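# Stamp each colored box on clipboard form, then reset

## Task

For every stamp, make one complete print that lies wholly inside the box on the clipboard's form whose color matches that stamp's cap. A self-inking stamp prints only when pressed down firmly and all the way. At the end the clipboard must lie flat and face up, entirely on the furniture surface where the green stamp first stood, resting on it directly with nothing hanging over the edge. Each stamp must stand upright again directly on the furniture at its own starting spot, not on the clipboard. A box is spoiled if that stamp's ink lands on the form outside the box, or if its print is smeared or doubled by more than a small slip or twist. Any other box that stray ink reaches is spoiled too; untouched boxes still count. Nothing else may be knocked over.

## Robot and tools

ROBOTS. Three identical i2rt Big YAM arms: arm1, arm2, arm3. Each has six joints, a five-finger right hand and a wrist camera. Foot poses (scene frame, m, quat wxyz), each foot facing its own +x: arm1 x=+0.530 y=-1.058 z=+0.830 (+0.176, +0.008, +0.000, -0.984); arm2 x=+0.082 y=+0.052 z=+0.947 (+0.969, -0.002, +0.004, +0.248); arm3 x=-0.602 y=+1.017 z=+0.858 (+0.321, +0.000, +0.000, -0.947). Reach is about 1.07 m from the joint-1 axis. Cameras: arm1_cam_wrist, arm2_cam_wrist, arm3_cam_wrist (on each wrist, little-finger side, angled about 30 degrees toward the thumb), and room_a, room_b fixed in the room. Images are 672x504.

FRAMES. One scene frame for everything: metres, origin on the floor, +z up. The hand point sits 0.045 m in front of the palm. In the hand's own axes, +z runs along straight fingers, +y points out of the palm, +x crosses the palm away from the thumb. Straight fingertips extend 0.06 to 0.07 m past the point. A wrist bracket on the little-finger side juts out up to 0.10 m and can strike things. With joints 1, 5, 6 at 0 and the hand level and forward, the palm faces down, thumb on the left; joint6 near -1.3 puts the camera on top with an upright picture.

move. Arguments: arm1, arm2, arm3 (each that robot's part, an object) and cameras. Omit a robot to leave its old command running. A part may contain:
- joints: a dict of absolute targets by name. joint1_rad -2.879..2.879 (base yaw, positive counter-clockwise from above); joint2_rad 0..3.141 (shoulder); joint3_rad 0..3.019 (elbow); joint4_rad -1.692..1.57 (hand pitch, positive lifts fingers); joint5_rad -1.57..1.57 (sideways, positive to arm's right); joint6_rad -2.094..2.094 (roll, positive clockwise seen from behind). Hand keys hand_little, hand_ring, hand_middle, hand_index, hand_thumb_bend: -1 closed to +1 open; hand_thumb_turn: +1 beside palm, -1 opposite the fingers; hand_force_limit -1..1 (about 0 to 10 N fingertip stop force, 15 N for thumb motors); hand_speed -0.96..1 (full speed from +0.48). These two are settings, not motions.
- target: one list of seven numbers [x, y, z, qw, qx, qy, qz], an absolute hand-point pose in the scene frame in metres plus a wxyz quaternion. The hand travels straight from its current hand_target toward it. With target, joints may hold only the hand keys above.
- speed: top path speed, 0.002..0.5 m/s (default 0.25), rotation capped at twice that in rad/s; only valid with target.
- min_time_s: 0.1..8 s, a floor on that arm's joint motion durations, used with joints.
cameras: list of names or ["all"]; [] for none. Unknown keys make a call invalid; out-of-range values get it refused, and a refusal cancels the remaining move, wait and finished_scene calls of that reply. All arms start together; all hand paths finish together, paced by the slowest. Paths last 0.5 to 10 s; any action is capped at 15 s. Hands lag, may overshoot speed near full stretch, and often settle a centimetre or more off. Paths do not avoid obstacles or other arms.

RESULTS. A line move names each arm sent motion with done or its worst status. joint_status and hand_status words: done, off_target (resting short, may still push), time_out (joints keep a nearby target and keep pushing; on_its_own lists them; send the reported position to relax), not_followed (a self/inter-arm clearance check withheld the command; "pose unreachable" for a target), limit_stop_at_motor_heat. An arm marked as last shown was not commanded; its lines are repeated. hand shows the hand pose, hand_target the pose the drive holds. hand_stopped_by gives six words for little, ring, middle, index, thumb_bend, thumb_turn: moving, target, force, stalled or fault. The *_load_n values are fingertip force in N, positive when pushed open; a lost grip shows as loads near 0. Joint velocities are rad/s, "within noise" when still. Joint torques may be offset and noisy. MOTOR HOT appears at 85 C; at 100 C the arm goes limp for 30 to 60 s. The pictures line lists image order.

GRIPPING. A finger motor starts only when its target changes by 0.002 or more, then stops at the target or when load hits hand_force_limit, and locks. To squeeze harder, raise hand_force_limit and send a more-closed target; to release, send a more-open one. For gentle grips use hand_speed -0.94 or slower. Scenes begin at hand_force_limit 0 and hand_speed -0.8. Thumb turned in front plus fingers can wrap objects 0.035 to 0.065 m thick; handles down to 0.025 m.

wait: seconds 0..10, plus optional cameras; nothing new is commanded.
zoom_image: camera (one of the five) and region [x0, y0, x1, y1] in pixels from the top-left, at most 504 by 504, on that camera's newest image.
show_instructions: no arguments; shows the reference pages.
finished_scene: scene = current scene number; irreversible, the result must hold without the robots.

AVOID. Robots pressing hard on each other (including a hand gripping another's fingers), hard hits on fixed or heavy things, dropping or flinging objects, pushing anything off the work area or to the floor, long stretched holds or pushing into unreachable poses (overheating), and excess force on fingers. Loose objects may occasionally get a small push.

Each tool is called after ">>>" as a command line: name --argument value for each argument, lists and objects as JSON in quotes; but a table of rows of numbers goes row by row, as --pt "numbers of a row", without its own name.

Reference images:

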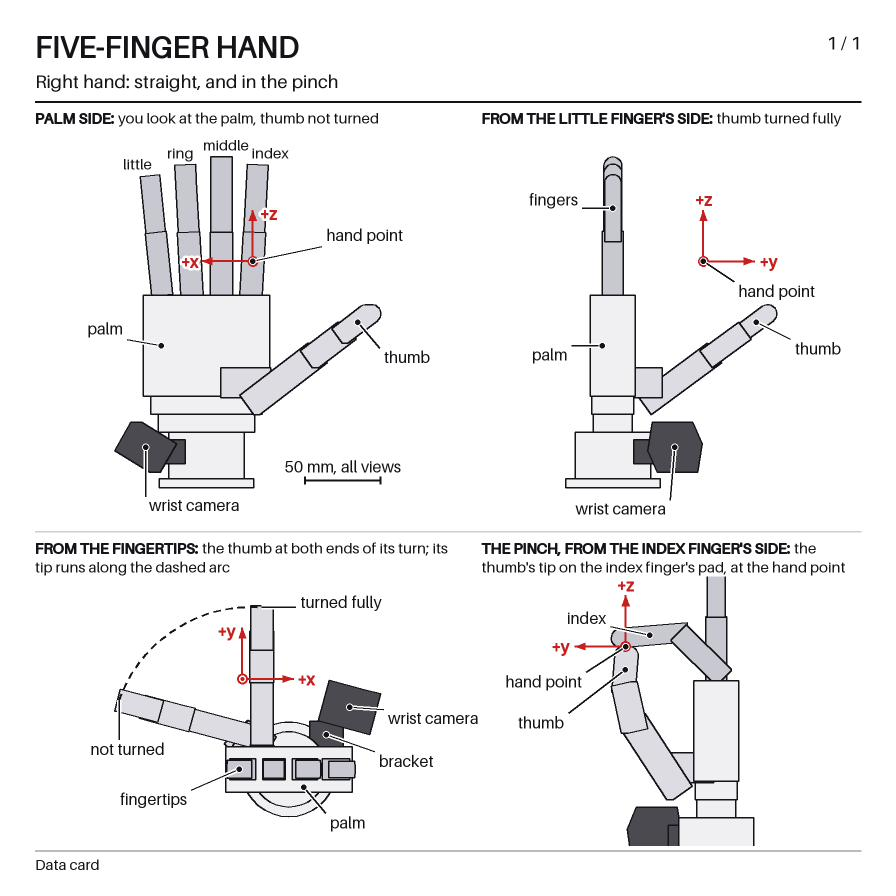

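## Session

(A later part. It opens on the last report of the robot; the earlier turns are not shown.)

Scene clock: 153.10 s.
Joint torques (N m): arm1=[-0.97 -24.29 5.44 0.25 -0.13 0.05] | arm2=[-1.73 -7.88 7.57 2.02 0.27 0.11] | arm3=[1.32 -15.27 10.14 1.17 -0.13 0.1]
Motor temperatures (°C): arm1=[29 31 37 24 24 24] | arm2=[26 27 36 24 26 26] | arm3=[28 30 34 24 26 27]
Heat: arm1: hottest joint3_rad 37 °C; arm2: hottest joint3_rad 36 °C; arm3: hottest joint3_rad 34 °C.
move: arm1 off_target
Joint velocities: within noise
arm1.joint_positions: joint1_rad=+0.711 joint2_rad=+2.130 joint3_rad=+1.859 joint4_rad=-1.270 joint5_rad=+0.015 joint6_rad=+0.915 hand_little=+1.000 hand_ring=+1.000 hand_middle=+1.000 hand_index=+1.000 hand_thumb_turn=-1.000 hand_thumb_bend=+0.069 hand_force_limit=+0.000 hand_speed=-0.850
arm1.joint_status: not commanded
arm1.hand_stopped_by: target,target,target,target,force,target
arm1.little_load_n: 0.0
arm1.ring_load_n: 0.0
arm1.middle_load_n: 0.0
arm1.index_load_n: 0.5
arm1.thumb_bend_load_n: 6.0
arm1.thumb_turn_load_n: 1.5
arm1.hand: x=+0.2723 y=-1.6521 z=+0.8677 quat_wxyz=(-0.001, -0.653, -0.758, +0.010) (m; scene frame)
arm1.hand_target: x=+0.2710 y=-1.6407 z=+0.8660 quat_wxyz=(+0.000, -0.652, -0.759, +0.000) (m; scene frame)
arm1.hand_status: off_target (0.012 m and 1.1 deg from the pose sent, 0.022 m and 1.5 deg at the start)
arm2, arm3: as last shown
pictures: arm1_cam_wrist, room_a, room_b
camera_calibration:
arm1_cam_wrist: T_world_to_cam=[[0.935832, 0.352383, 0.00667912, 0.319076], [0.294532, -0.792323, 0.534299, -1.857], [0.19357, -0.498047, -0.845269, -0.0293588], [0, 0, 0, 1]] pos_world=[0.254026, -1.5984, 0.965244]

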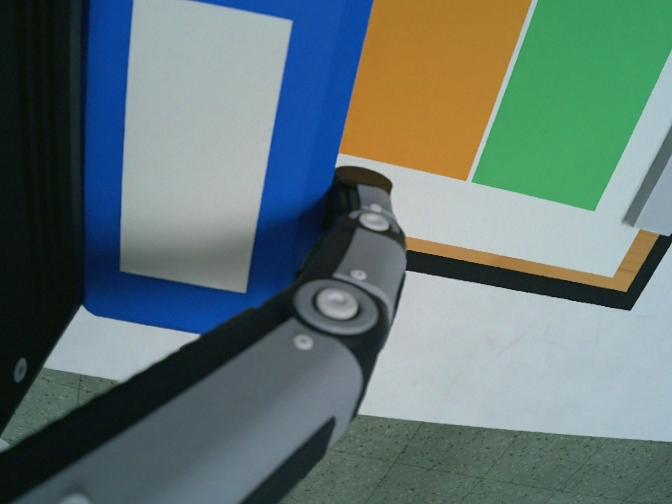

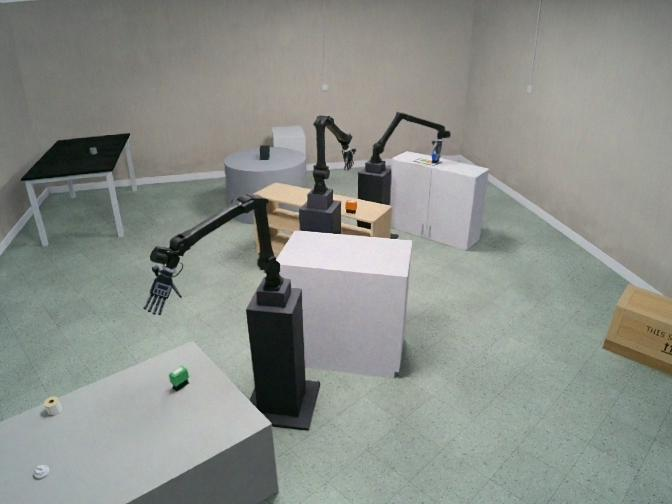

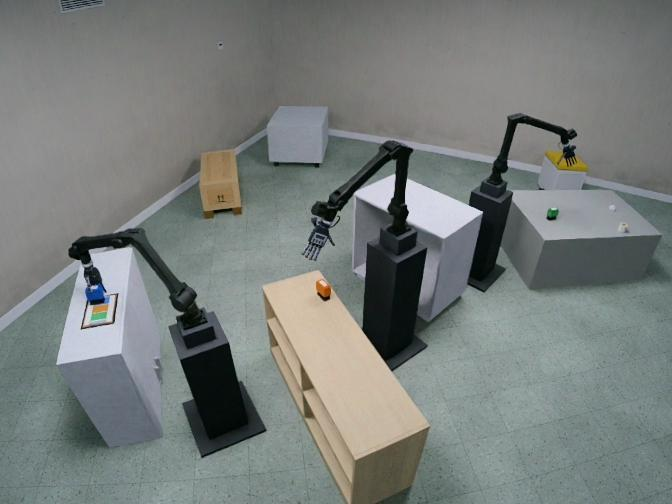

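>>> move --arm1 '{"target": [0.268, -1.627, 0.895, 0, 0.6515, 0.7586, 0], "speed": 0.06}' --cameras '["room_b"]'

>>> zoom_image --camera "room_b" --region '[70, 255, 130, 335]'

Scene clock: 154.97 s.
Joint torques (N m): arm1=[-0.62 -26.46 6.86 -0.17 -0.14 0.04] | arm2=[-0.79 -8.59 7.54 1.88 0.25 0.15] | arm3=[1.32 -15.27 10.15 1.17 -0.14 0.1]
Motor temperatures (°C): arm1=[29 31 37 24 24 24] | arm2=[26 27 36 24 26 26] | arm3=[28 31 34 24 26 27]
Heat: arm1: hottest joint3_rad 37 °C; arm2: hottest joint3_rad 36 °C; arm3: hottest joint3_rad 34 °C.
move: arm1 off_target
Joint velocities: within noise
arm1.joint_positions: joint1_rad=+0.696 joint2_rad=+2.110 joint3_rad=+1.833 joint4_rad=-1.310 joint5_rad=+0.015 joint6_rad=+0.901 hand_little=+1.000 hand_ring=+1.000 hand_middle=+1.000 hand_index=+1.000 hand_thumb_turn=-1.000 hand_thumb_bend=+0.069 hand_force_limit=+0.000 hand_speed=-0.850
arm1.joint_status: not commanded
arm1.hand_stopped_by: target,target,target,target,force,target
arm1.little_load_n: 0.0
arm1.ring_load_n: 0.0
arm1.middle_load_n: 0.0
arm1.index_load_n: 0.0
arm1.thumb_bend_load_n: 6.0
arm1.thumb_turn_load_n: 1.5
arm1.hand: x=+0.2731 y=-1.6309 z=+0.8709 quat_wxyz=(+0.004, -0.652, -0.758, -0.013) (m; scene frame)
arm1.hand_target: x=+0.2681 y=-1.6271 z=+0.8945 quat_wxyz=(+0.000, -0.652, -0.759, +0.000) (m; scene frame)
arm1.hand_status: off_target (0.025 m and 1.6 deg from the pose sent, 0.037 m and 1.1 deg at the start)
arm2, arm3: as last shown
pictures: room_b

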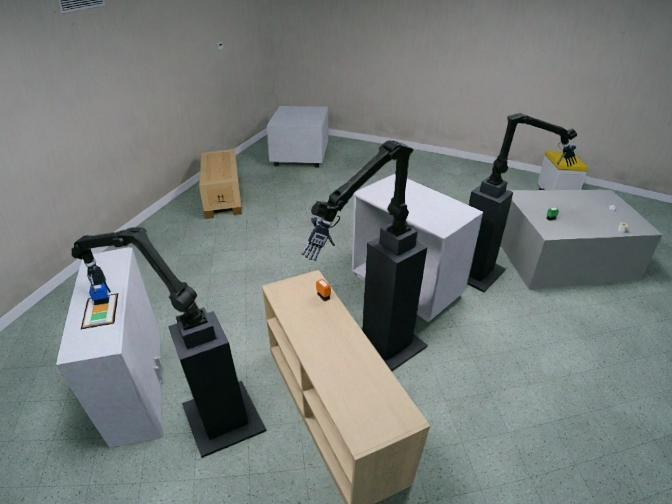

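Scaled by 6.300 from the camera's 672x504 image, which has a finer 960x720 frame.

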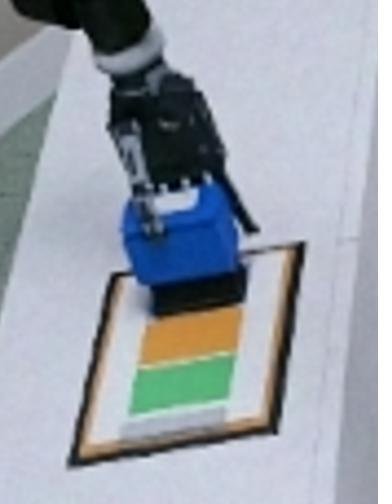

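>>> move --arm1 '{"target": [0.262, -1.634, 0.866, 0, 0.6515, 0.7586, 0], "speed": 0.06}' --cameras '["arm1_cam_wrist", "room_b", "room_a"]'

>>> zoom_image --camera "room_b" --region '[70, 255, 130, 335]'

>>> zoom_image --camera "room_a" --region '[400, 115, 480, 185]'

Scene clock: 157.40 s.
Joint torques (N m): arm1=[-0.85 -22.01 7.12 0.75 -0.15 0.07] | arm2=[-1.38 -7.94 7.57 1.8 0.26 0.16] | arm3=[1.32 -15.33 10.14 1.17 -0.13 0.1]
Motor temperatures (°C): arm1=[29 30 37 24 24 24] | arm2=[26 27 36 24 26 26] | arm3=[28 31 34 24 26 27]
Heat: arm1: hottest joint3_rad 37 °C; arm2: hottest joint3_rad 36 °C; arm3: hottest joint3_rad 34 °C.
move: arm1 done
Joint velocities: within noise
arm1.joint_positions: joint1_rad=+0.695 joint2_rad=+2.110 joint3_rad=+1.833 joint4_rad=-1.284 joint5_rad=+0.015 joint6_rad=+0.898 hand_little=+1.000 hand_ring=+1.000 hand_middle=+1.000 hand_index=+1.000 hand_thumb_turn=-1.000 hand_thumb_bend=+0.069 hand_force_limit=+0.000 hand_speed=-0.850
arm1.joint_status: not commanded
arm1.hand_stopped_by: target,target,target,target,force,target
arm1.little_load_n: 0.0
arm1.ring_load_n: 0.0
arm1.middle_load_n: 0.0
arm1.index_load_n: 0.0
arm1.thumb_bend_load_n: 6.0
arm1.thumb_turn_load_n: 1.5
arm1.hand: x=+0.2691 y=-1.6364 z=+0.8705 quat_wxyz=(+0.001, -0.652, -0.758, -0.001) (m; scene frame)
arm1.hand_target: x=+0.2620 y=-1.6340 z=+0.8661 quat_wxyz=(+0.000, -0.652, -0.759, +0.000) (m; scene frame)
arm1.hand_status: done (0.009 m and 0.1 deg from the pose sent, 0.013 m and 1.6 deg at the start)
arm2, arm3: as last shown
pictures: arm1_cam_wrist, room_a, room_b
camera_calibration:
arm1_cam_wrist: T_world_to_cam=[[0.934917, 0.354169, 0.0222321, 0.30619], [0.291193, -0.801467, 0.522358, -1.84879], [0.202821, -0.481887, -0.852437, 0.0116266], [0, 0, 0, 1]] pos_world=[0.249735, -1.58458, 0.968834]

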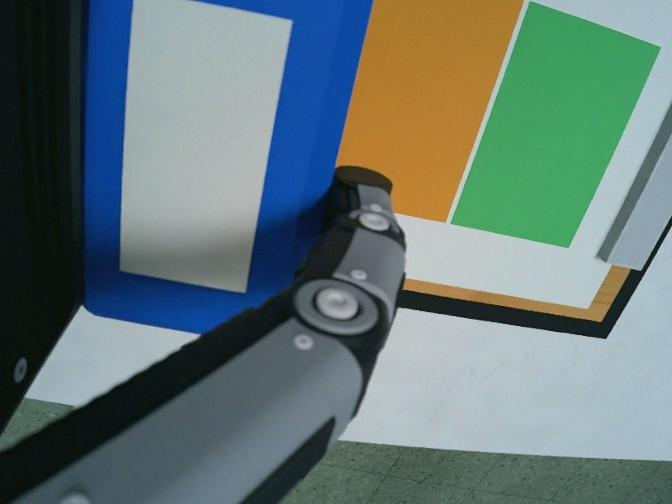

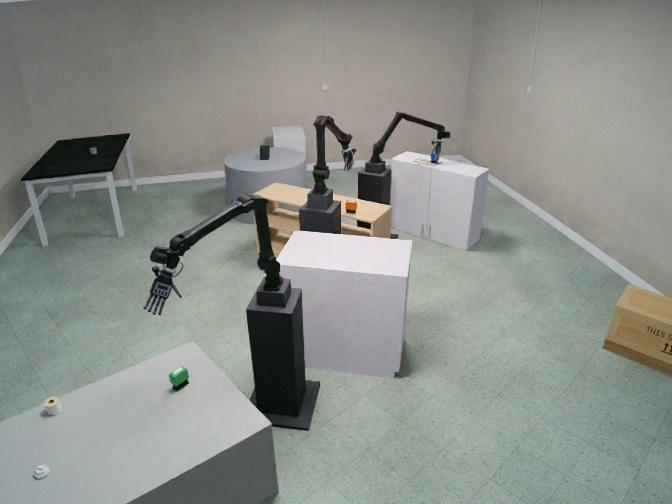

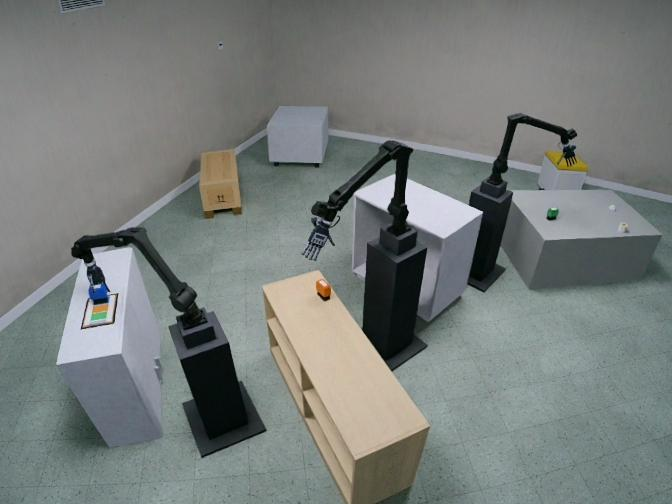

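Scaled by 6.300 from the camera's 672x504 image, which has a finer 960x720 frame.

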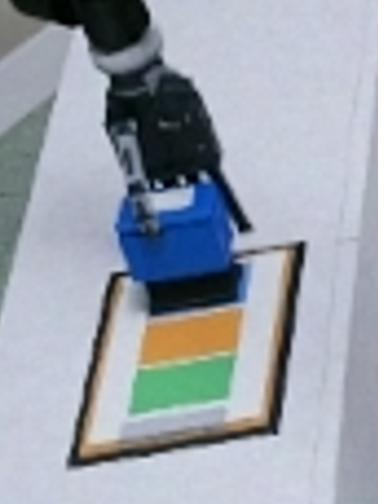

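Scaled by 6.300 from the camera's 672x504 image, which has a finer 960x720 frame.

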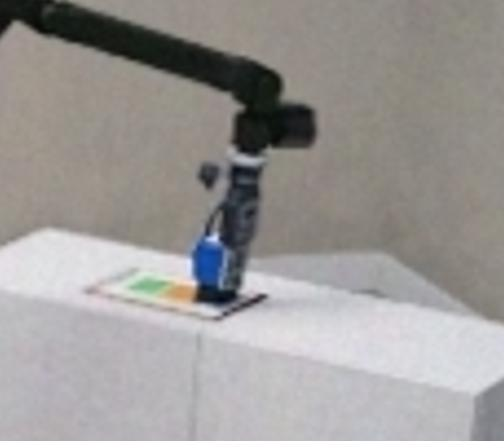

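>>> move --arm1 '{"target": [0.256, -1.630, 0.860, 0, 0.6515, 0.7586, 0], "speed": 0.05}' --cameras '["arm1_cam_wrist", "room_b", "room_a"]'

>>> zoom_image --camera "room_b" --region '[70, 255, 130, 335]'

>>> zoom_image --camera "room_a" --region '[400, 115, 480, 185]'

Scene clock: 160.23 s.
Joint torques (N m): arm1=[-0.5 -21.83 6.63 0.79 -0.14 0.03] | arm2=[-1.44 -8.35 7.54 2.09 0.23 0.17] | arm3=[1.32 -15.27 10.14 1.17 -0.13 0.1]
Motor temperatures (°C): arm1=[29 30 37 24 24 24] | arm2=[26 27 36 24 26 26] | arm3=[28 31 34 24 26 27]
Heat: arm1: hottest joint3_rad 37 °C; arm2: hottest joint3_rad 36 °C; arm3: hottest joint3_rad 34 °C.
move: arm1 off_target
Joint velocities: within noise
arm1.joint_positions: joint1_rad=+0.685 joint2_rad=+2.110 joint3_rad=+1.828 joint4_rad=-1.273 joint5_rad=+0.014 joint6_rad=+0.887 hand_little=+1.000 hand_ring=+1.000 hand_middle=+1.000 hand_index=+1.000 hand_thumb_turn=-1.000 hand_thumb_bend=+0.069 hand_force_limit=+0.000 hand_speed=-0.850
arm1.joint_status: not commanded
arm1.hand_stopped_by: target,target,target,target,force,target
arm1.little_load_n: 0.0
arm1.ring_load_n: 0.0
arm1.middle_load_n: 0.0
arm1.index_load_n: 0.5
arm1.thumb_bend_load_n: 6.0
arm1.thumb_turn_load_n: 1.5
arm1.hand: x=+0.2629 y=-1.6341 z=+0.8685 quat_wxyz=(+0.000, -0.652, -0.758, +0.002) (m; scene frame)
arm1.hand_target: x=+0.2562 y=-1.6299 z=+0.8601 quat_wxyz=(+0.000, -0.652, -0.759, +0.000) (m; scene frame)
arm1.hand_status: off_target (0.012 m and 0.3 deg from the pose sent, 0.018 m and 0.2 deg at the start)
arm2, arm3: as last shown
pictures: arm1_cam_wrist, room_a, room_b
camera_calibration:
arm1_cam_wrist: T_world_to_cam=[[0.934998, 0.354197, 0.017953, 0.314892], [0.292439, -0.798631, 0.525992, -1.84294], [0.200643, -0.486551, -0.8503, 0.00343587], [0, 0, 0, 1]] pos_world=[0.243833, -1.58169, 0.966637]

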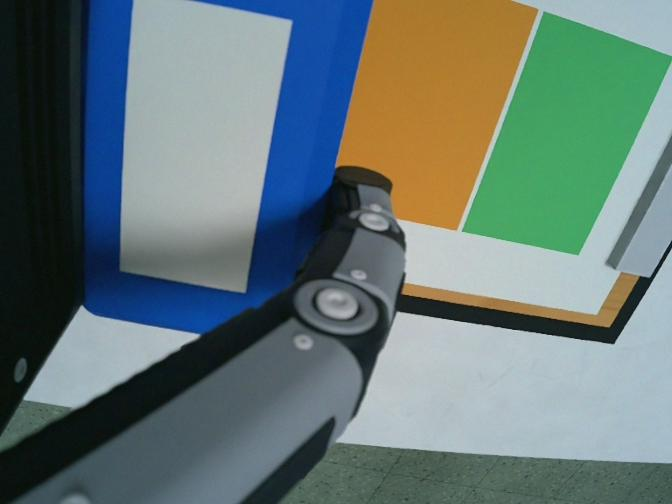

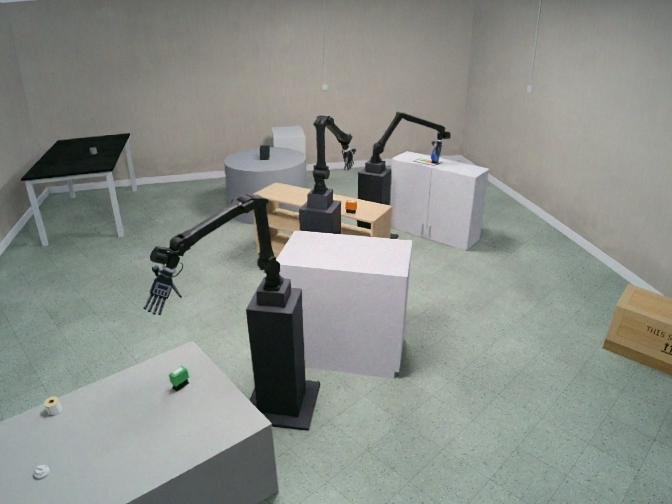

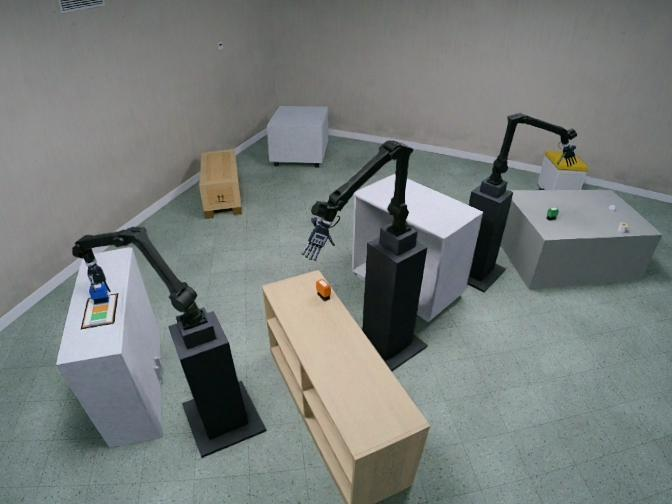

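Scaled by 6.300 from the camera's 672x504 image, which has a finer 960x720 frame.

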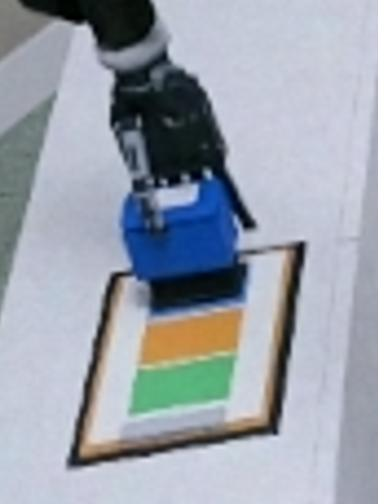

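Scaled by 6.300 from the camera's 672x504 image, which has a finer 960x720 frame.

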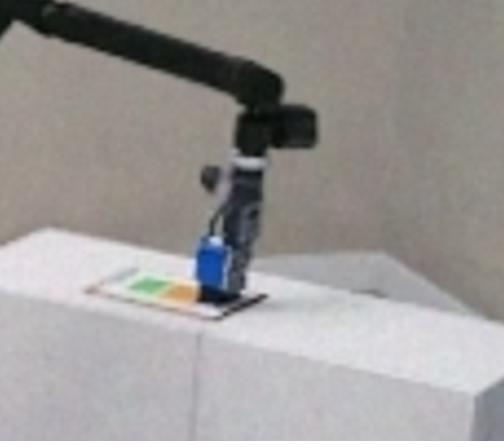

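>>> move --arm1 '{"target": [0.256, -1.630, 0.853, 0, 0.6515, 0.7586, 0], "speed": 0.03}' --cameras '["arm1_cam_wrist", "room_b"]'

>>> zoom_image --camera "room_b" --region '[70, 255, 130, 335]'

Scene clock: 161.90 s.
Joint torques (N m): arm1=[-1.2 -21.83 6.32 1.01 -0.09 0.07] | arm2=[-1.08 -8.12 7.57 1.96 0.27 0.15] | arm3=[1.32 -15.33 10.14 1.17 -0.14 0.1]
Motor temperatures (°C): arm1=[29 30 37 24 24 24] | arm2=[26 27 36 24 26 26] | arm3=[28 31 34 24 26 27]
Heat: arm1: hottest joint3_rad 37 °C; arm2: hottest joint3_rad 36 °C; arm3: hottest joint3_rad 34 °C.
move: arm1 off_target
Joint velocities: within noise
arm1.joint_positions: joint1_rad=+0.685 joint2_rad=+2.110 joint3_rad=+1.823 joint4_rad=-1.260 joint5_rad=+0.013 joint6_rad=+0.887 hand_little=+1.000 hand_ring=+1.000 hand_middle=+1.000 hand_index=+1.000 hand_thumb_turn=-1.000 hand_thumb_bend=+0.069 hand_force_limit=+0.000 hand_speed=-0.850
arm1.joint_status: not commanded
arm1.hand_stopped_by: target,target,target,target,force,target
arm1.little_load_n: 0.0
arm1.ring_load_n: 0.5
arm1.middle_load_n: 0.0
arm1.index_load_n: 0.0
arm1.thumb_bend_load_n: 6.0
arm1.thumb_turn_load_n: 1.5
arm1.hand: x=+0.2624 y=-1.6356 z=+0.8667 quat_wxyz=(-0.001, -0.652, -0.759, +0.006) (m; scene frame)
arm1.hand_target: x=+0.2562 y=-1.6298 z=+0.8532 quat_wxyz=(+0.000, -0.652, -0.759, +0.000) (m; scene frame)
arm1.hand_status: off_target (0.016 m and 0.7 deg from the pose sent, 0.017 m and 0.3 deg at the start)
arm2, arm3: as last shown
arm2.index_load_n: 0.5
pictures: arm1_cam_wrist, room_b
camera_calibration:
arm1_cam_wrist: T_world_to_cam=[[0.934942, 0.354574, 0.0126965, 0.321178], [0.294092, -0.794488, 0.531317, -1.84132], [0.198479, -0.493017, -0.847078, -0.0115731], [0, 0, 0, 1]] pos_world=[0.243532, -1.58249, 0.964443]

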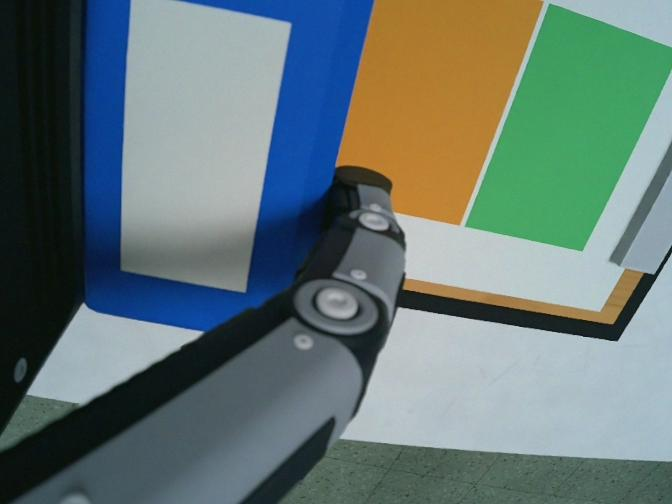

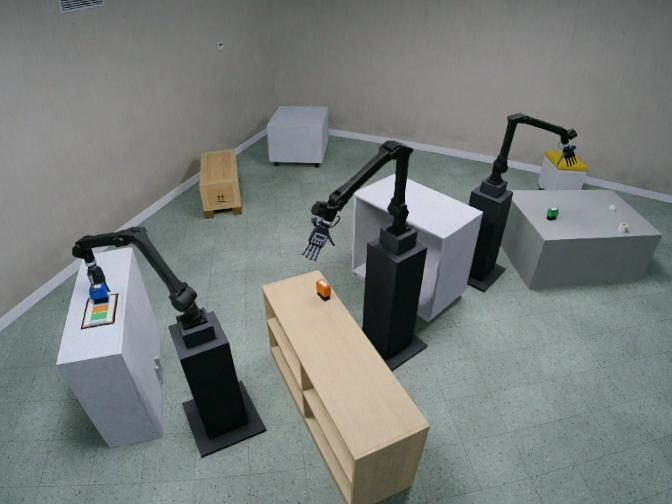

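Scaled by 6.300 from the camera's 672x504 image, which has a finer 960x720 frame.

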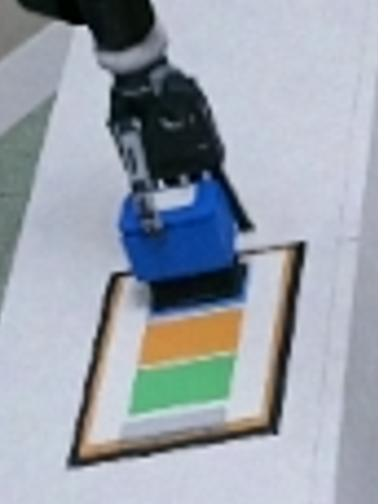

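>>> move --arm1 '{"joints": {"hand_thumb_bend": 1.0, "hand_speed": -0.6}}' --cameras '["arm1_cam_wrist", "room_b"]'

>>> zoom_image --camera "room_b" --region '[70, 255, 130, 335]'

Scene clock: 164.93 s.
Joint torques (N m): arm1=[-0.44 -21.54 6.67 1.02 -0.04 0.05] | arm2=[-0.67 -8 7.5 1.95 0.26 0.16] | arm3=[1.26 -15.27 10.15 1.17 -0.14 0.1]
Motor temperatures (°C): arm1=[29 30 37 24 24 24] | arm2=[26 27 36 24 26 26] | arm3=[28 31 34 24 26 27]
Heat: arm1: hottest joint3_rad 37 °C; arm2: hottest joint3_rad 36 °C; arm3: hottest joint3_rad 34 °C.
move: arm1 done
Joint velocities: within noise
arm1.joint_positions: joint1_rad=+0.683 joint2_rad=+2.110 joint3_rad=+1.819 joint4_rad=-1.258 joint5_rad=+0.013 joint6_rad=+0.885 hand_little=+1.000 hand_ring=+1.000 hand_middle=+1.000 hand_index=+1.000 hand_thumb_turn=-1.000 hand_thumb_bend=+1.000 hand_force_limit=+0.000 hand_speed=-0.600
arm1.joint_status: all done
arm1.hand_stopped_by: target,target,target,target,target,target
arm1.little_load_n: 0.0
arm1.ring_load_n: 0.0
arm1.middle_load_n: 0.0
arm1.index_load_n: 0.0
arm1.thumb_bend_load_n: 0.0
arm1.thumb_turn_load_n: 0.0
arm1.hand: x=+0.2615 y=-1.6343 z=+0.8655 quat_wxyz=(-0.001, -0.652, -0.758, +0.006) (m; scene frame)
arm1.hand_target: x=+0.2562 y=-1.6298 z=+0.8532 quat_wxyz=(+0.000, -0.652, -0.759, +0.000) (m; scene frame)
arm1.hand_status: not commanded
arm2, arm3: as last shown
arm2.index_load_n: 0.0
pictures: arm1_cam_wrist, room_b
camera_calibration:
arm1_cam_wrist: T_world_to_cam=[[0.935185, 0.353901, 0.013523, 0.319655], [0.293261, -0.795222, 0.530679, -1.83973], [0.198562, -0.492317, -0.847465, -0.0103112], [0, 0, 0, 1]] pos_world=[0.242631, -1.58119, 0.963243]

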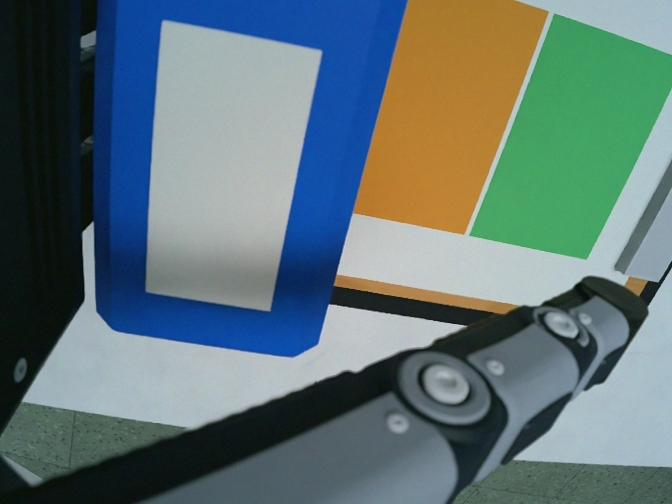

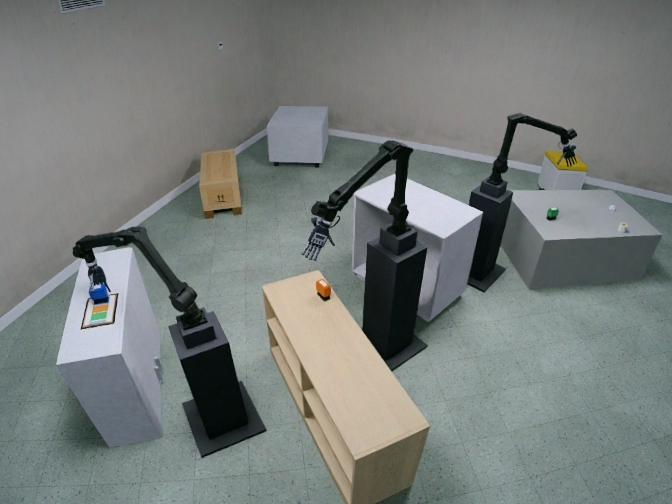

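Scaled by 6.300 from the camera's 672x504 image, which has a finer 960x720 frame.

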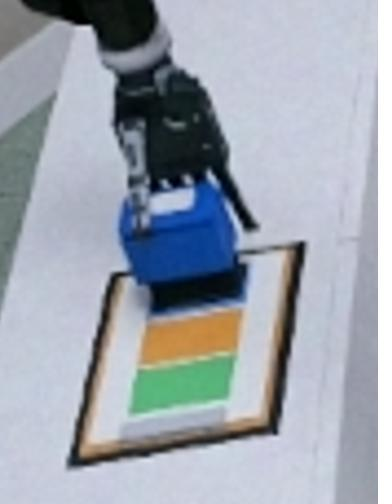

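>>> move --arm1 '{"target": [0.256, -1.630, 1.03, 0, 0.6515, 0.7586, 0], "speed": 0.08}' --cameras '["arm1_cam_wrist"]'

>>> move --arm1 '{"target": [0.2533, -1.668, 1.02, -0.1675, 0.1675, 0.687, -0.687], "speed": 0.15, "joints": {"hand_thumb_turn": 1.0, "hand_speed": 0.0}}' --cameras '["arm1_cam_wrist", "room_b", "room_a"]'

Scene clock: 172.30 s.
Joint torques (N m): arm1=[0.09 -24.64 11.23 0.05 -0.08 0.11] | arm2=[-1.38 -8.23 7.61 1.8 0.27 0.11] | arm3=[1.26 -15.27 10.14 1.17 -0.14 0.1]
Motor temperatures (°C): arm1=[29 30 37 24 24 24] | arm2=[26 27 36 24 26 26] | arm3=[28 31 35 24 26 27]
Heat: arm1: hottest joint3_rad 37 °C; arm2: hottest joint3_rad 36 °C; arm3: hottest joint3_rad 35 °C.
move: arm1 off_target
Joint velocities: within noise
arm1.joint_positions: joint1_rad=+0.681 joint2_rad=+2.079 joint3_rad=+2.127 joint4_rad=-1.662 joint5_rad=+0.014 joint6_rad=+0.885 hand_little=+1.000 hand_ring=+1.000 hand_middle=+1.000 hand_index=+1.000 hand_thumb_turn=-1.000 hand_thumb_bend=+1.000 hand_force_limit=+0.000 hand_speed=-0.600
arm1.joint_status: not commanded
arm1.hand_stopped_by: target,target,target,target,target,target
arm1.little_load_n: 0.0
arm1.ring_load_n: 0.0
arm1.middle_load_n: 0.0
arm1.index_load_n: 0.0
arm1.thumb_bend_load_n: 0.0
arm1.thumb_turn_load_n: 0.0
arm1.hand: x=+0.2642 y=-1.6245 z=+1.0023 quat_wxyz=(+0.005, -0.652, -0.758, -0.027) (m; scene frame)
arm1.hand_target: x=+0.2567 y=-1.6290 z=+1.0300 quat_wxyz=(+0.000, -0.652, -0.759, +0.000) (m; scene frame)
arm1.hand_status: off_target (0.029 m and 3.1 deg from the pose sent, 0.165 m and 0.6 deg at the start)
arm2, arm3: as last shown
pictures: arm1_cam_wrist
camera_calibration:
arm1_cam_wrist: T_world_to_cam=[[0.934023, 0.351378, 0.0643067, 0.257173], [0.276148, -0.824454, 0.493982, -1.91158], [0.226592, -0.443632, -0.867091, 0.20133], [0, 0, 0, 1]] pos_world=[0.242053, -1.57706, 1.10232]

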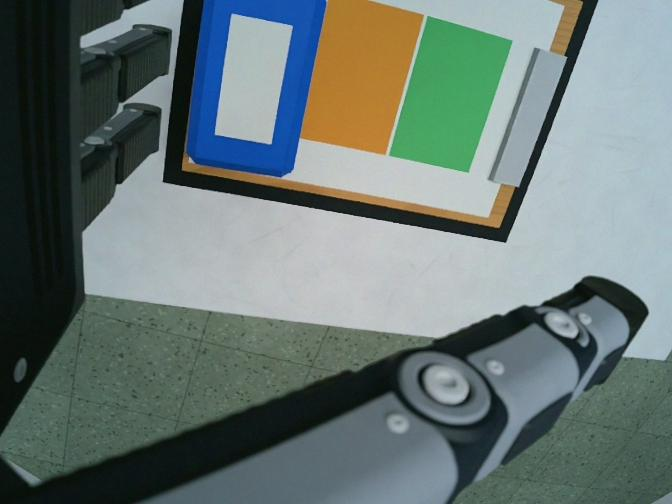

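Scene clock: 179.03 s.
Joint torques (N m): arm1=[-0.67 -12.57 6.71 3.08 -0.18 0.1] | arm2=[-1.14 -8.06 7.51 1.83 0.28 0.11] | arm3=[1.32 -15.27 10.14 1.17 -0.13 0.1]
Motor temperatures (°C): arm1=[29 30 36 24 24 24] | arm2=[26 27 36 24 26 26] | arm3=[28 31 35 24 26 27]
Heat: arm1: hottest joint3_rad 36 °C; arm2: hottest joint3_rad 36 °C; arm3: hottest joint3_rad 35 °C.
move: arm1 off_target
Joint velocities: within noise
arm1.joint_positions: joint1_rad=+0.768 joint2_rad=+1.598 joint3_rad=+0.913 joint4_rad=+0.705 joint5_rad=+0.020 joint6_rad=-0.002 hand_little=+1.000 hand_ring=+1.000 hand_middle=+1.000 hand_index=+1.000 hand_thumb_turn=+1.000 hand_thumb_bend=+1.000 hand_force_limit=+0.000 hand_speed=+0.000
arm1.joint_status: all done
arm1.hand_stopped_by: target,target,target,target,target,target
arm1.little_load_n: 0.0
arm1.ring_load_n: 0.0
arm1.middle_load_n: 0.0
arm1.index_load_n: 0.0
arm1.thumb_bend_load_n: 0.0
arm1.thumb_turn_load_n: 0.0
arm1.hand: x=+0.2614 y=-1.6699 z=+1.0339 quat_wxyz=(+0.161, -0.168, -0.683, +0.692) (m; scene frame)
arm1.hand_target: x=+0.2536 y=-1.6677 z=+1.0200 quat_wxyz=(+0.167, -0.167, -0.687, +0.687) (m; scene frame)
arm1.hand_status: off_target (0.016 m and 1.1 deg from the pose sent, 0.048 m and 104.5 deg at the start)
arm2.joint_positions: joint1_rad=-1.707 joint2_rad=+1.552 joint3_rad=+0.988 joint4_rad=-0.455 joint5_rad=-0.012 joint6_rad=-1.258 hand_little=+1.000 hand_ring=+1.000 hand_middle=+1.000 hand_index=+1.000 hand_thumb_turn=+1.000 hand_thumb_bend=+1.000 hand_force_limit=+0.000 hand_speed=-0.800
arm2.joint_status: not commanded
arm2.hand_stopped_by: target,target,target,target,target,target
arm2.little_load_n: 0.0
arm2.ring_load_n: 0.0
arm2.middle_load_n: 0.0
arm2.index_load_n: 0.0
arm2.thumb_bend_load_n: 0.0
arm2.thumb_turn_load_n: 0.0
arm2.hand: x=+0.2203 y=-0.4366 z=+1.0013 quat_wxyz=(+0.117, +0.700, -0.660, +0.248) (m; scene frame)
arm2.hand_target: x=+0.2199 y=-0.4400 z=+1.0001 quat_wxyz=(+0.120, +0.693, -0.664, +0.253) (m; scene frame)
arm2.hand_status: not commanded
arm3.joint_positions: joint1_rad=-2.241 joint2_rad=+1.661 joint3_rad=+1.401 joint4_rad=-0.738 joint5_rad=-0.006 joint6_rad=-1.274 hand_little=+1.000 hand_ring=+1.000 hand_middle=+1.000 hand_index=+1.000 hand_thumb_turn=+1.000 hand_thumb_bend=+1.000 hand_force_limit=+0.000 hand_speed=-0.800
arm3.joint_status: not commanded
arm3.hand_stopped_by: target,target,target,target,target,target
arm3.little_load_n: 0.0
arm3.ring_load_n: 0.0
arm3.middle_load_n: 0.0
arm3.index_load_n: 0.0
arm3.thumb_bend_load_n: 0.0
arm3.thumb_turn_load_n: 0.0
arm3.hand: x=-0.5434 y=+1.6146 z=+1.0099 quat_wxyz=(+0.227, -0.775, -0.565, -0.168) (m; scene frame)
arm3.hand_target: x=-0.5500 y=+1.6196 z=+1.0000 quat_wxyz=(+0.228, -0.777, -0.564, -0.163) (m; scene frame)
arm3.hand_status: not commanded
pictures: arm1_cam_wrist, room_a, room_b
camera_calibration:
arm1_cam_wrist: T_world_to_cam=[[-0.170056, 0.100535, -0.980293, 1.22345], [0.982924, 0.0882661, -0.16146, 0.0532517], [0.0702943, -0.991011, -0.113828, -1.44285], [0, 0, 0, 1]] pos_world=[0.257136, -1.55758, 1.0437]

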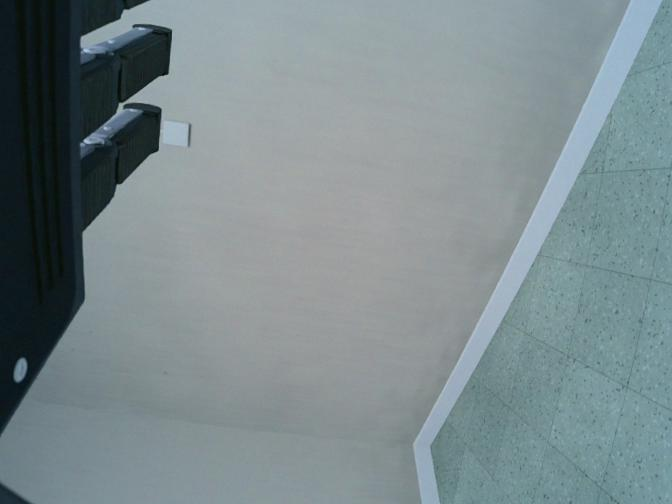

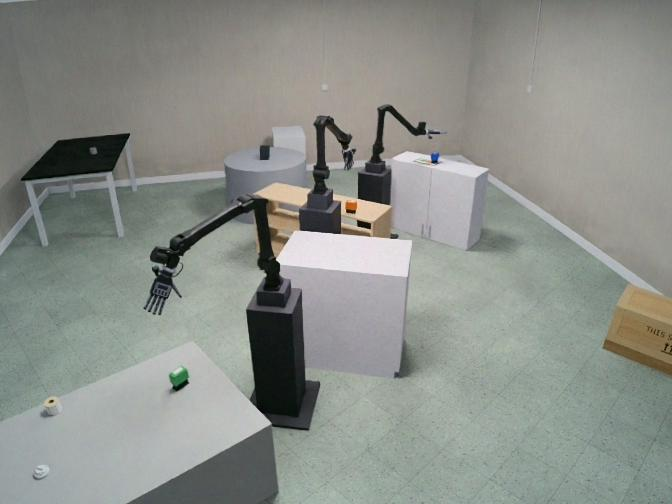

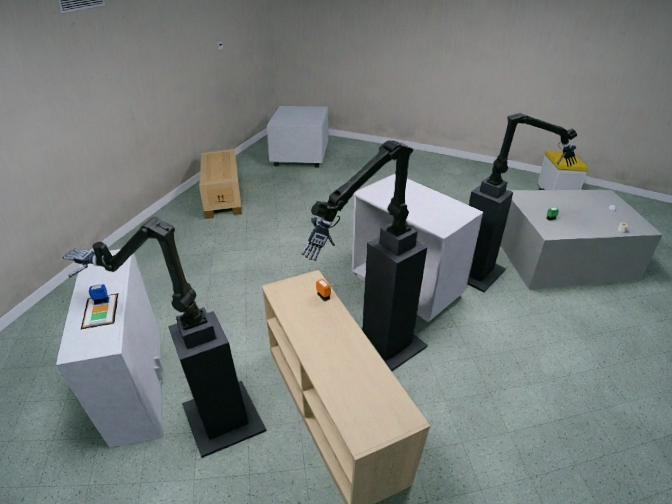

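>>> zoom_image --camera "room_b" --region '[50, 235, 150, 335]'

>>> zoom_image --camera "room_a" --region '[380, 105, 480, 185]'

Scaled by 5.040 from the camera's 672x504 image, which has a finer 960x720 frame.

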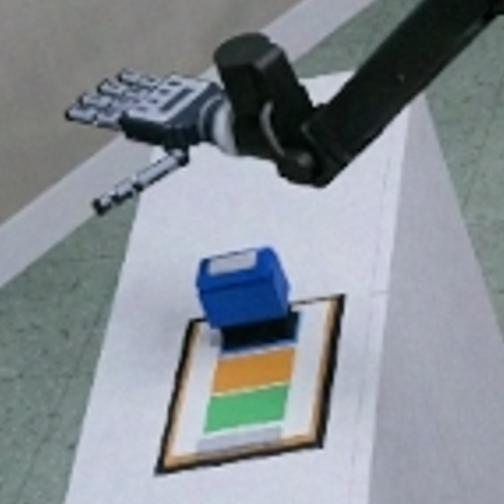

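Scaled by 5.040 from the camera's 672x504 image, which has a finer 960x720 frame.

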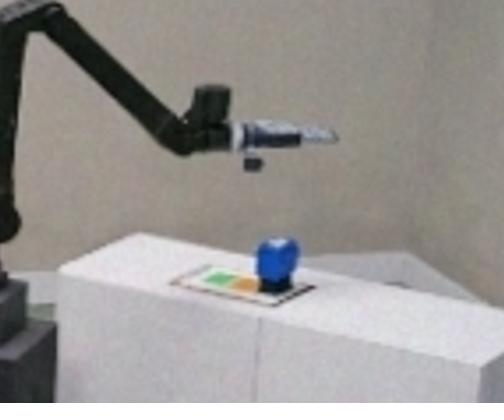

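>>> move --arm1 '{"target": [0.246, -1.664, 0.88, -0.1675, 0.1675, 0.687, -0.687], "speed": 0.1}' --cameras '["arm1_cam_wrist", "room_b", "room_a"]'

>>> zoom_image --camera "room_b" --region '[50, 235, 150, 335]'

>>> zoom_image --camera "room_a" --region '[380, 105, 480, 185]'

Scene clock: 183.50 s.
Joint torques (N m): arm1=[-0.73 -14.51 4.85 2.92 -0.15 0.05] | arm2=[-1.38 -8.35 7.64 1.99 0.26 0.2] | arm3=[1.32 -15.27 10.14 1.17 -0.14 0.1]
Motor temperatures (°C): arm1=[29 30 36 24 24 24] | arm2=[26 27 36 24 26 26] | arm3=[28 31 35 24 26 27]
Heat: arm1: hottest joint3_rad 36 °C; arm2: hottest joint3_rad 36 °C; arm3: hottest joint3_rad 35 °C.
move: arm1 off_target
Joint velocities: within noise
arm1.joint_positions: joint1_rad=+0.747 joint2_rad=+1.932 joint3_rad=+0.852 joint4_rad=+1.094 joint5_rad=-0.002 joint6_rad=-0.002 hand_little=+1.000 hand_ring=+1.000 hand_middle=+1.000 hand_index=+1.000 hand_thumb_turn=+1.000 hand_thumb_bend=+1.000 hand_force_limit=+0.000 hand_speed=+0.000
arm1.joint_status: not commanded
arm1.hand_stopped_by: target,target,target,target,target,target
arm1.little_load_n: 0.0
arm1.ring_load_n: 0.0
arm1.middle_load_n: 0.0
arm1.index_load_n: 0.0
arm1.thumb_bend_load_n: 0.0
arm1.thumb_turn_load_n: -0.5
arm1.hand: x=+0.2533 y=-1.6679 z=+0.8909 quat_wxyz=(+0.160, -0.168, -0.685, +0.690) (m; scene frame)
arm1.hand_target: x=+0.2463 y=-1.6638 z=+0.8802 quat_wxyz=(+0.167, -0.168, -0.687, +0.687) (m; scene frame)
arm1.hand_status: off_target (0.014 m and 0.9 deg from the pose sent, 0.155 m and 1.1 deg at the start)
arm2, arm3: as last shown
arm2.ring_load_n: 0.5
pictures: arm1_cam_wrist, room_a, room_b
camera_calibration:
arm1_cam_wrist: T_world_to_cam=[[-0.168044, 0.105383, -0.98013, 1.08907], [0.983248, 0.0891312, -0.158995, 0.0370693], [0.0706047, -0.990429, -0.118596, -1.45139], [0, 0, 0, 1]] pos_world=[0.249039, -1.55557, 0.901195]

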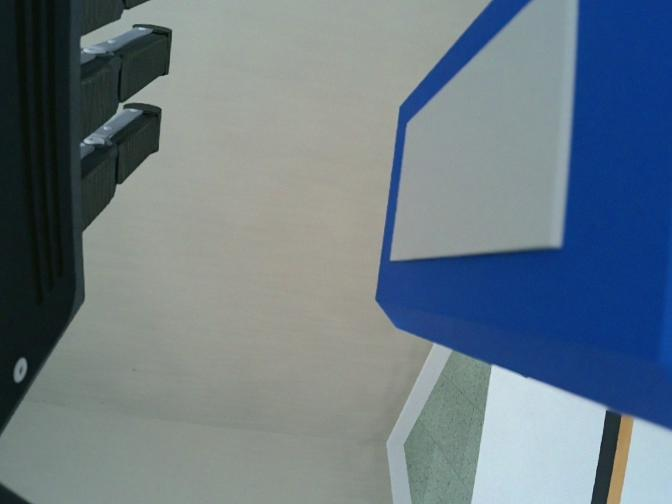

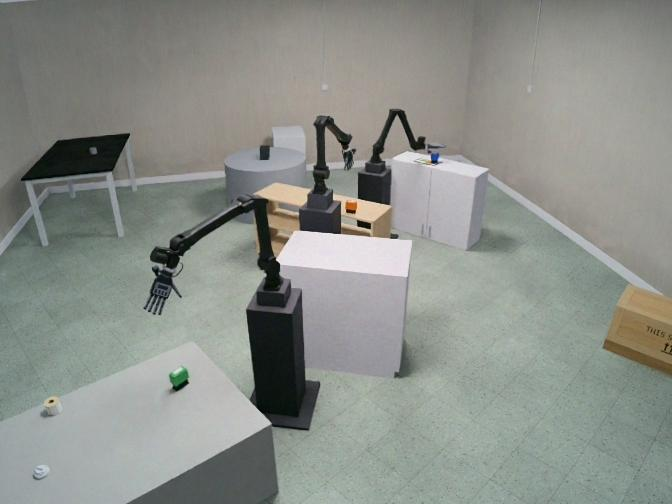

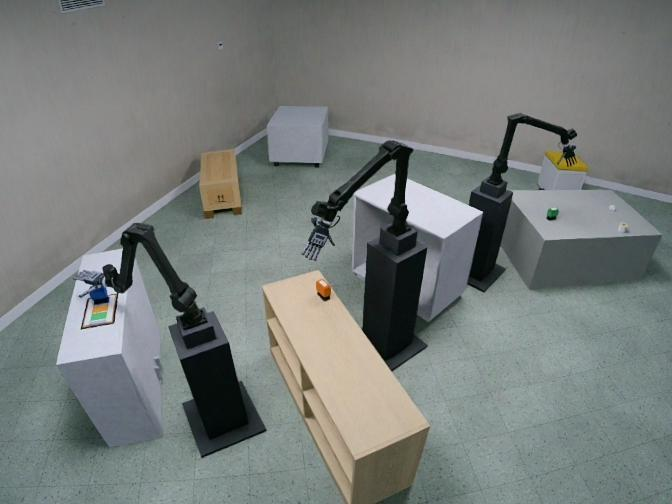

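Scaled by 5.040 from the camera's 672x504 image, which has a finer 960x720 frame.

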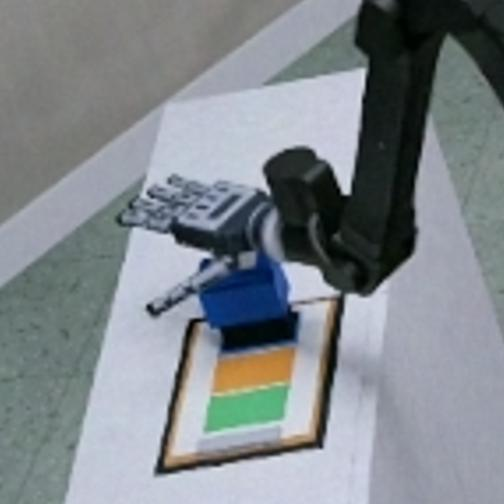

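Scaled by 5.040 from the camera's 672x504 image, which has a finer 960x720 frame.

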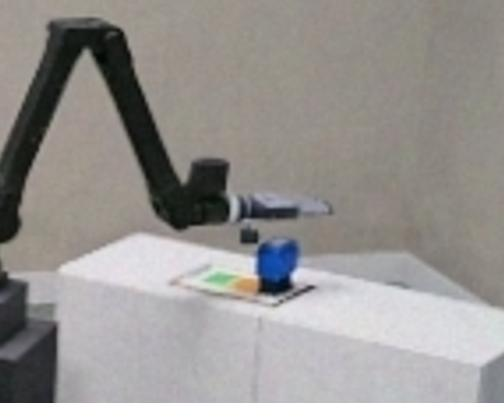

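>>> move --arm1 '{"target": [0.246, -1.664, 0.835, -0.1675, 0.1675, 0.687, -0.687], "speed": 0.05}' --cameras '["arm1_cam_wrist", "room_b"]'

>>> zoom_image --camera "room_b" --region '[50, 235, 150, 335]'

Scene clock: 188.20 s.
Joint torques (N m): arm1=[-0.67 -14.68 5.04 3.04 -0.15 0.08] | arm2=[-1.9 -8.35 7.42 1.92 0.24 0.15] | arm3=[1.32 -15.33 10.14 1.17 -0.14 0.1]
Motor temperatures (°C): arm1=[29 30 36 24 24 24] | arm2=[26 27 36 24 26 26] | arm3=[28 31 35 24 26 27]
Heat: arm1: hottest joint3_rad 36 °C; arm2: hottest joint3_rad 36 °C; arm3: hottest joint3_rad 35 °C.
move: arm1 off_target
Joint velocities: within noise
arm1.joint_positions: joint1_rad=+0.746 joint2_rad=+2.055 joint3_rad=+0.852 joint4_rad=+1.204 joint5_rad=-0.003 joint6_rad=-0.002 hand_little=+1.000 hand_ring=+1.000 hand_middle=+1.000 hand_index=+1.000 hand_thumb_turn=+1.000 hand_thumb_bend=+1.000 hand_force_limit=+0.000 hand_speed=+0.000
arm1.joint_status: not commanded
arm1.hand_stopped_by: target,target,target,target,target,target
arm1.little_load_n: 0.0
arm1.ring_load_n: 0.0
arm1.middle_load_n: 0.0
arm1.index_load_n: 0.0
arm1.thumb_bend_load_n: 0.0
arm1.thumb_turn_load_n: 0.0
arm1.hand: x=+0.2557 y=-1.6636 z=+0.8412 quat_wxyz=(+0.159, -0.169, -0.690, +0.686) (m; scene frame)
arm1.hand_target: x=+0.2463 y=-1.6636 z=+0.8350 quat_wxyz=(+0.167, -0.168, -0.687, +0.687) (m; scene frame)
arm1.hand_status: off_target (0.012 m and 1.0 deg from the pose sent, 0.056 m and 0.9 deg at the start)
arm2, arm3: as last shown
arm2.ring_load_n: 0.0
pictures: arm1_cam_wrist, room_b
camera_calibration:
arm1_cam_wrist: T_world_to_cam=[[-0.16248, 0.116273, -0.979837, 1.05682], [0.984087, 0.0914781, -0.152329, 0.0244823], [0.0719219, -0.988996, -0.129286, -1.44221], [0, 0, 0, 1]] pos_world=[0.251347, -1.55146, 0.852787]

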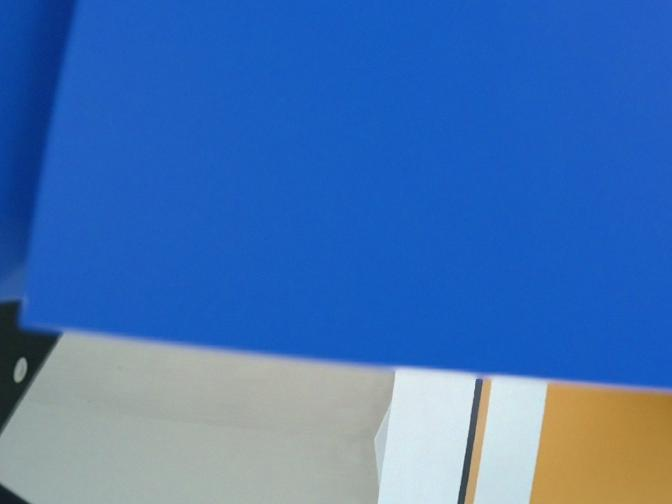

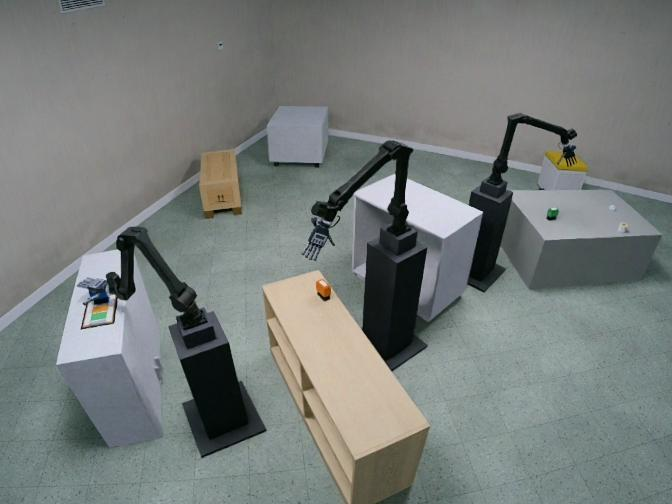

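Scaled by 5.040 from the camera's 672x504 image, which has a finer 960x720 frame.

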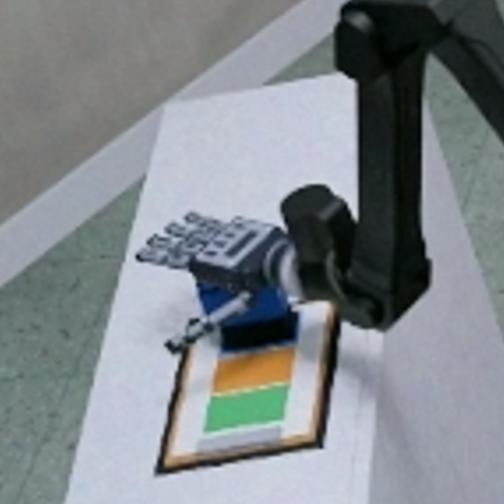

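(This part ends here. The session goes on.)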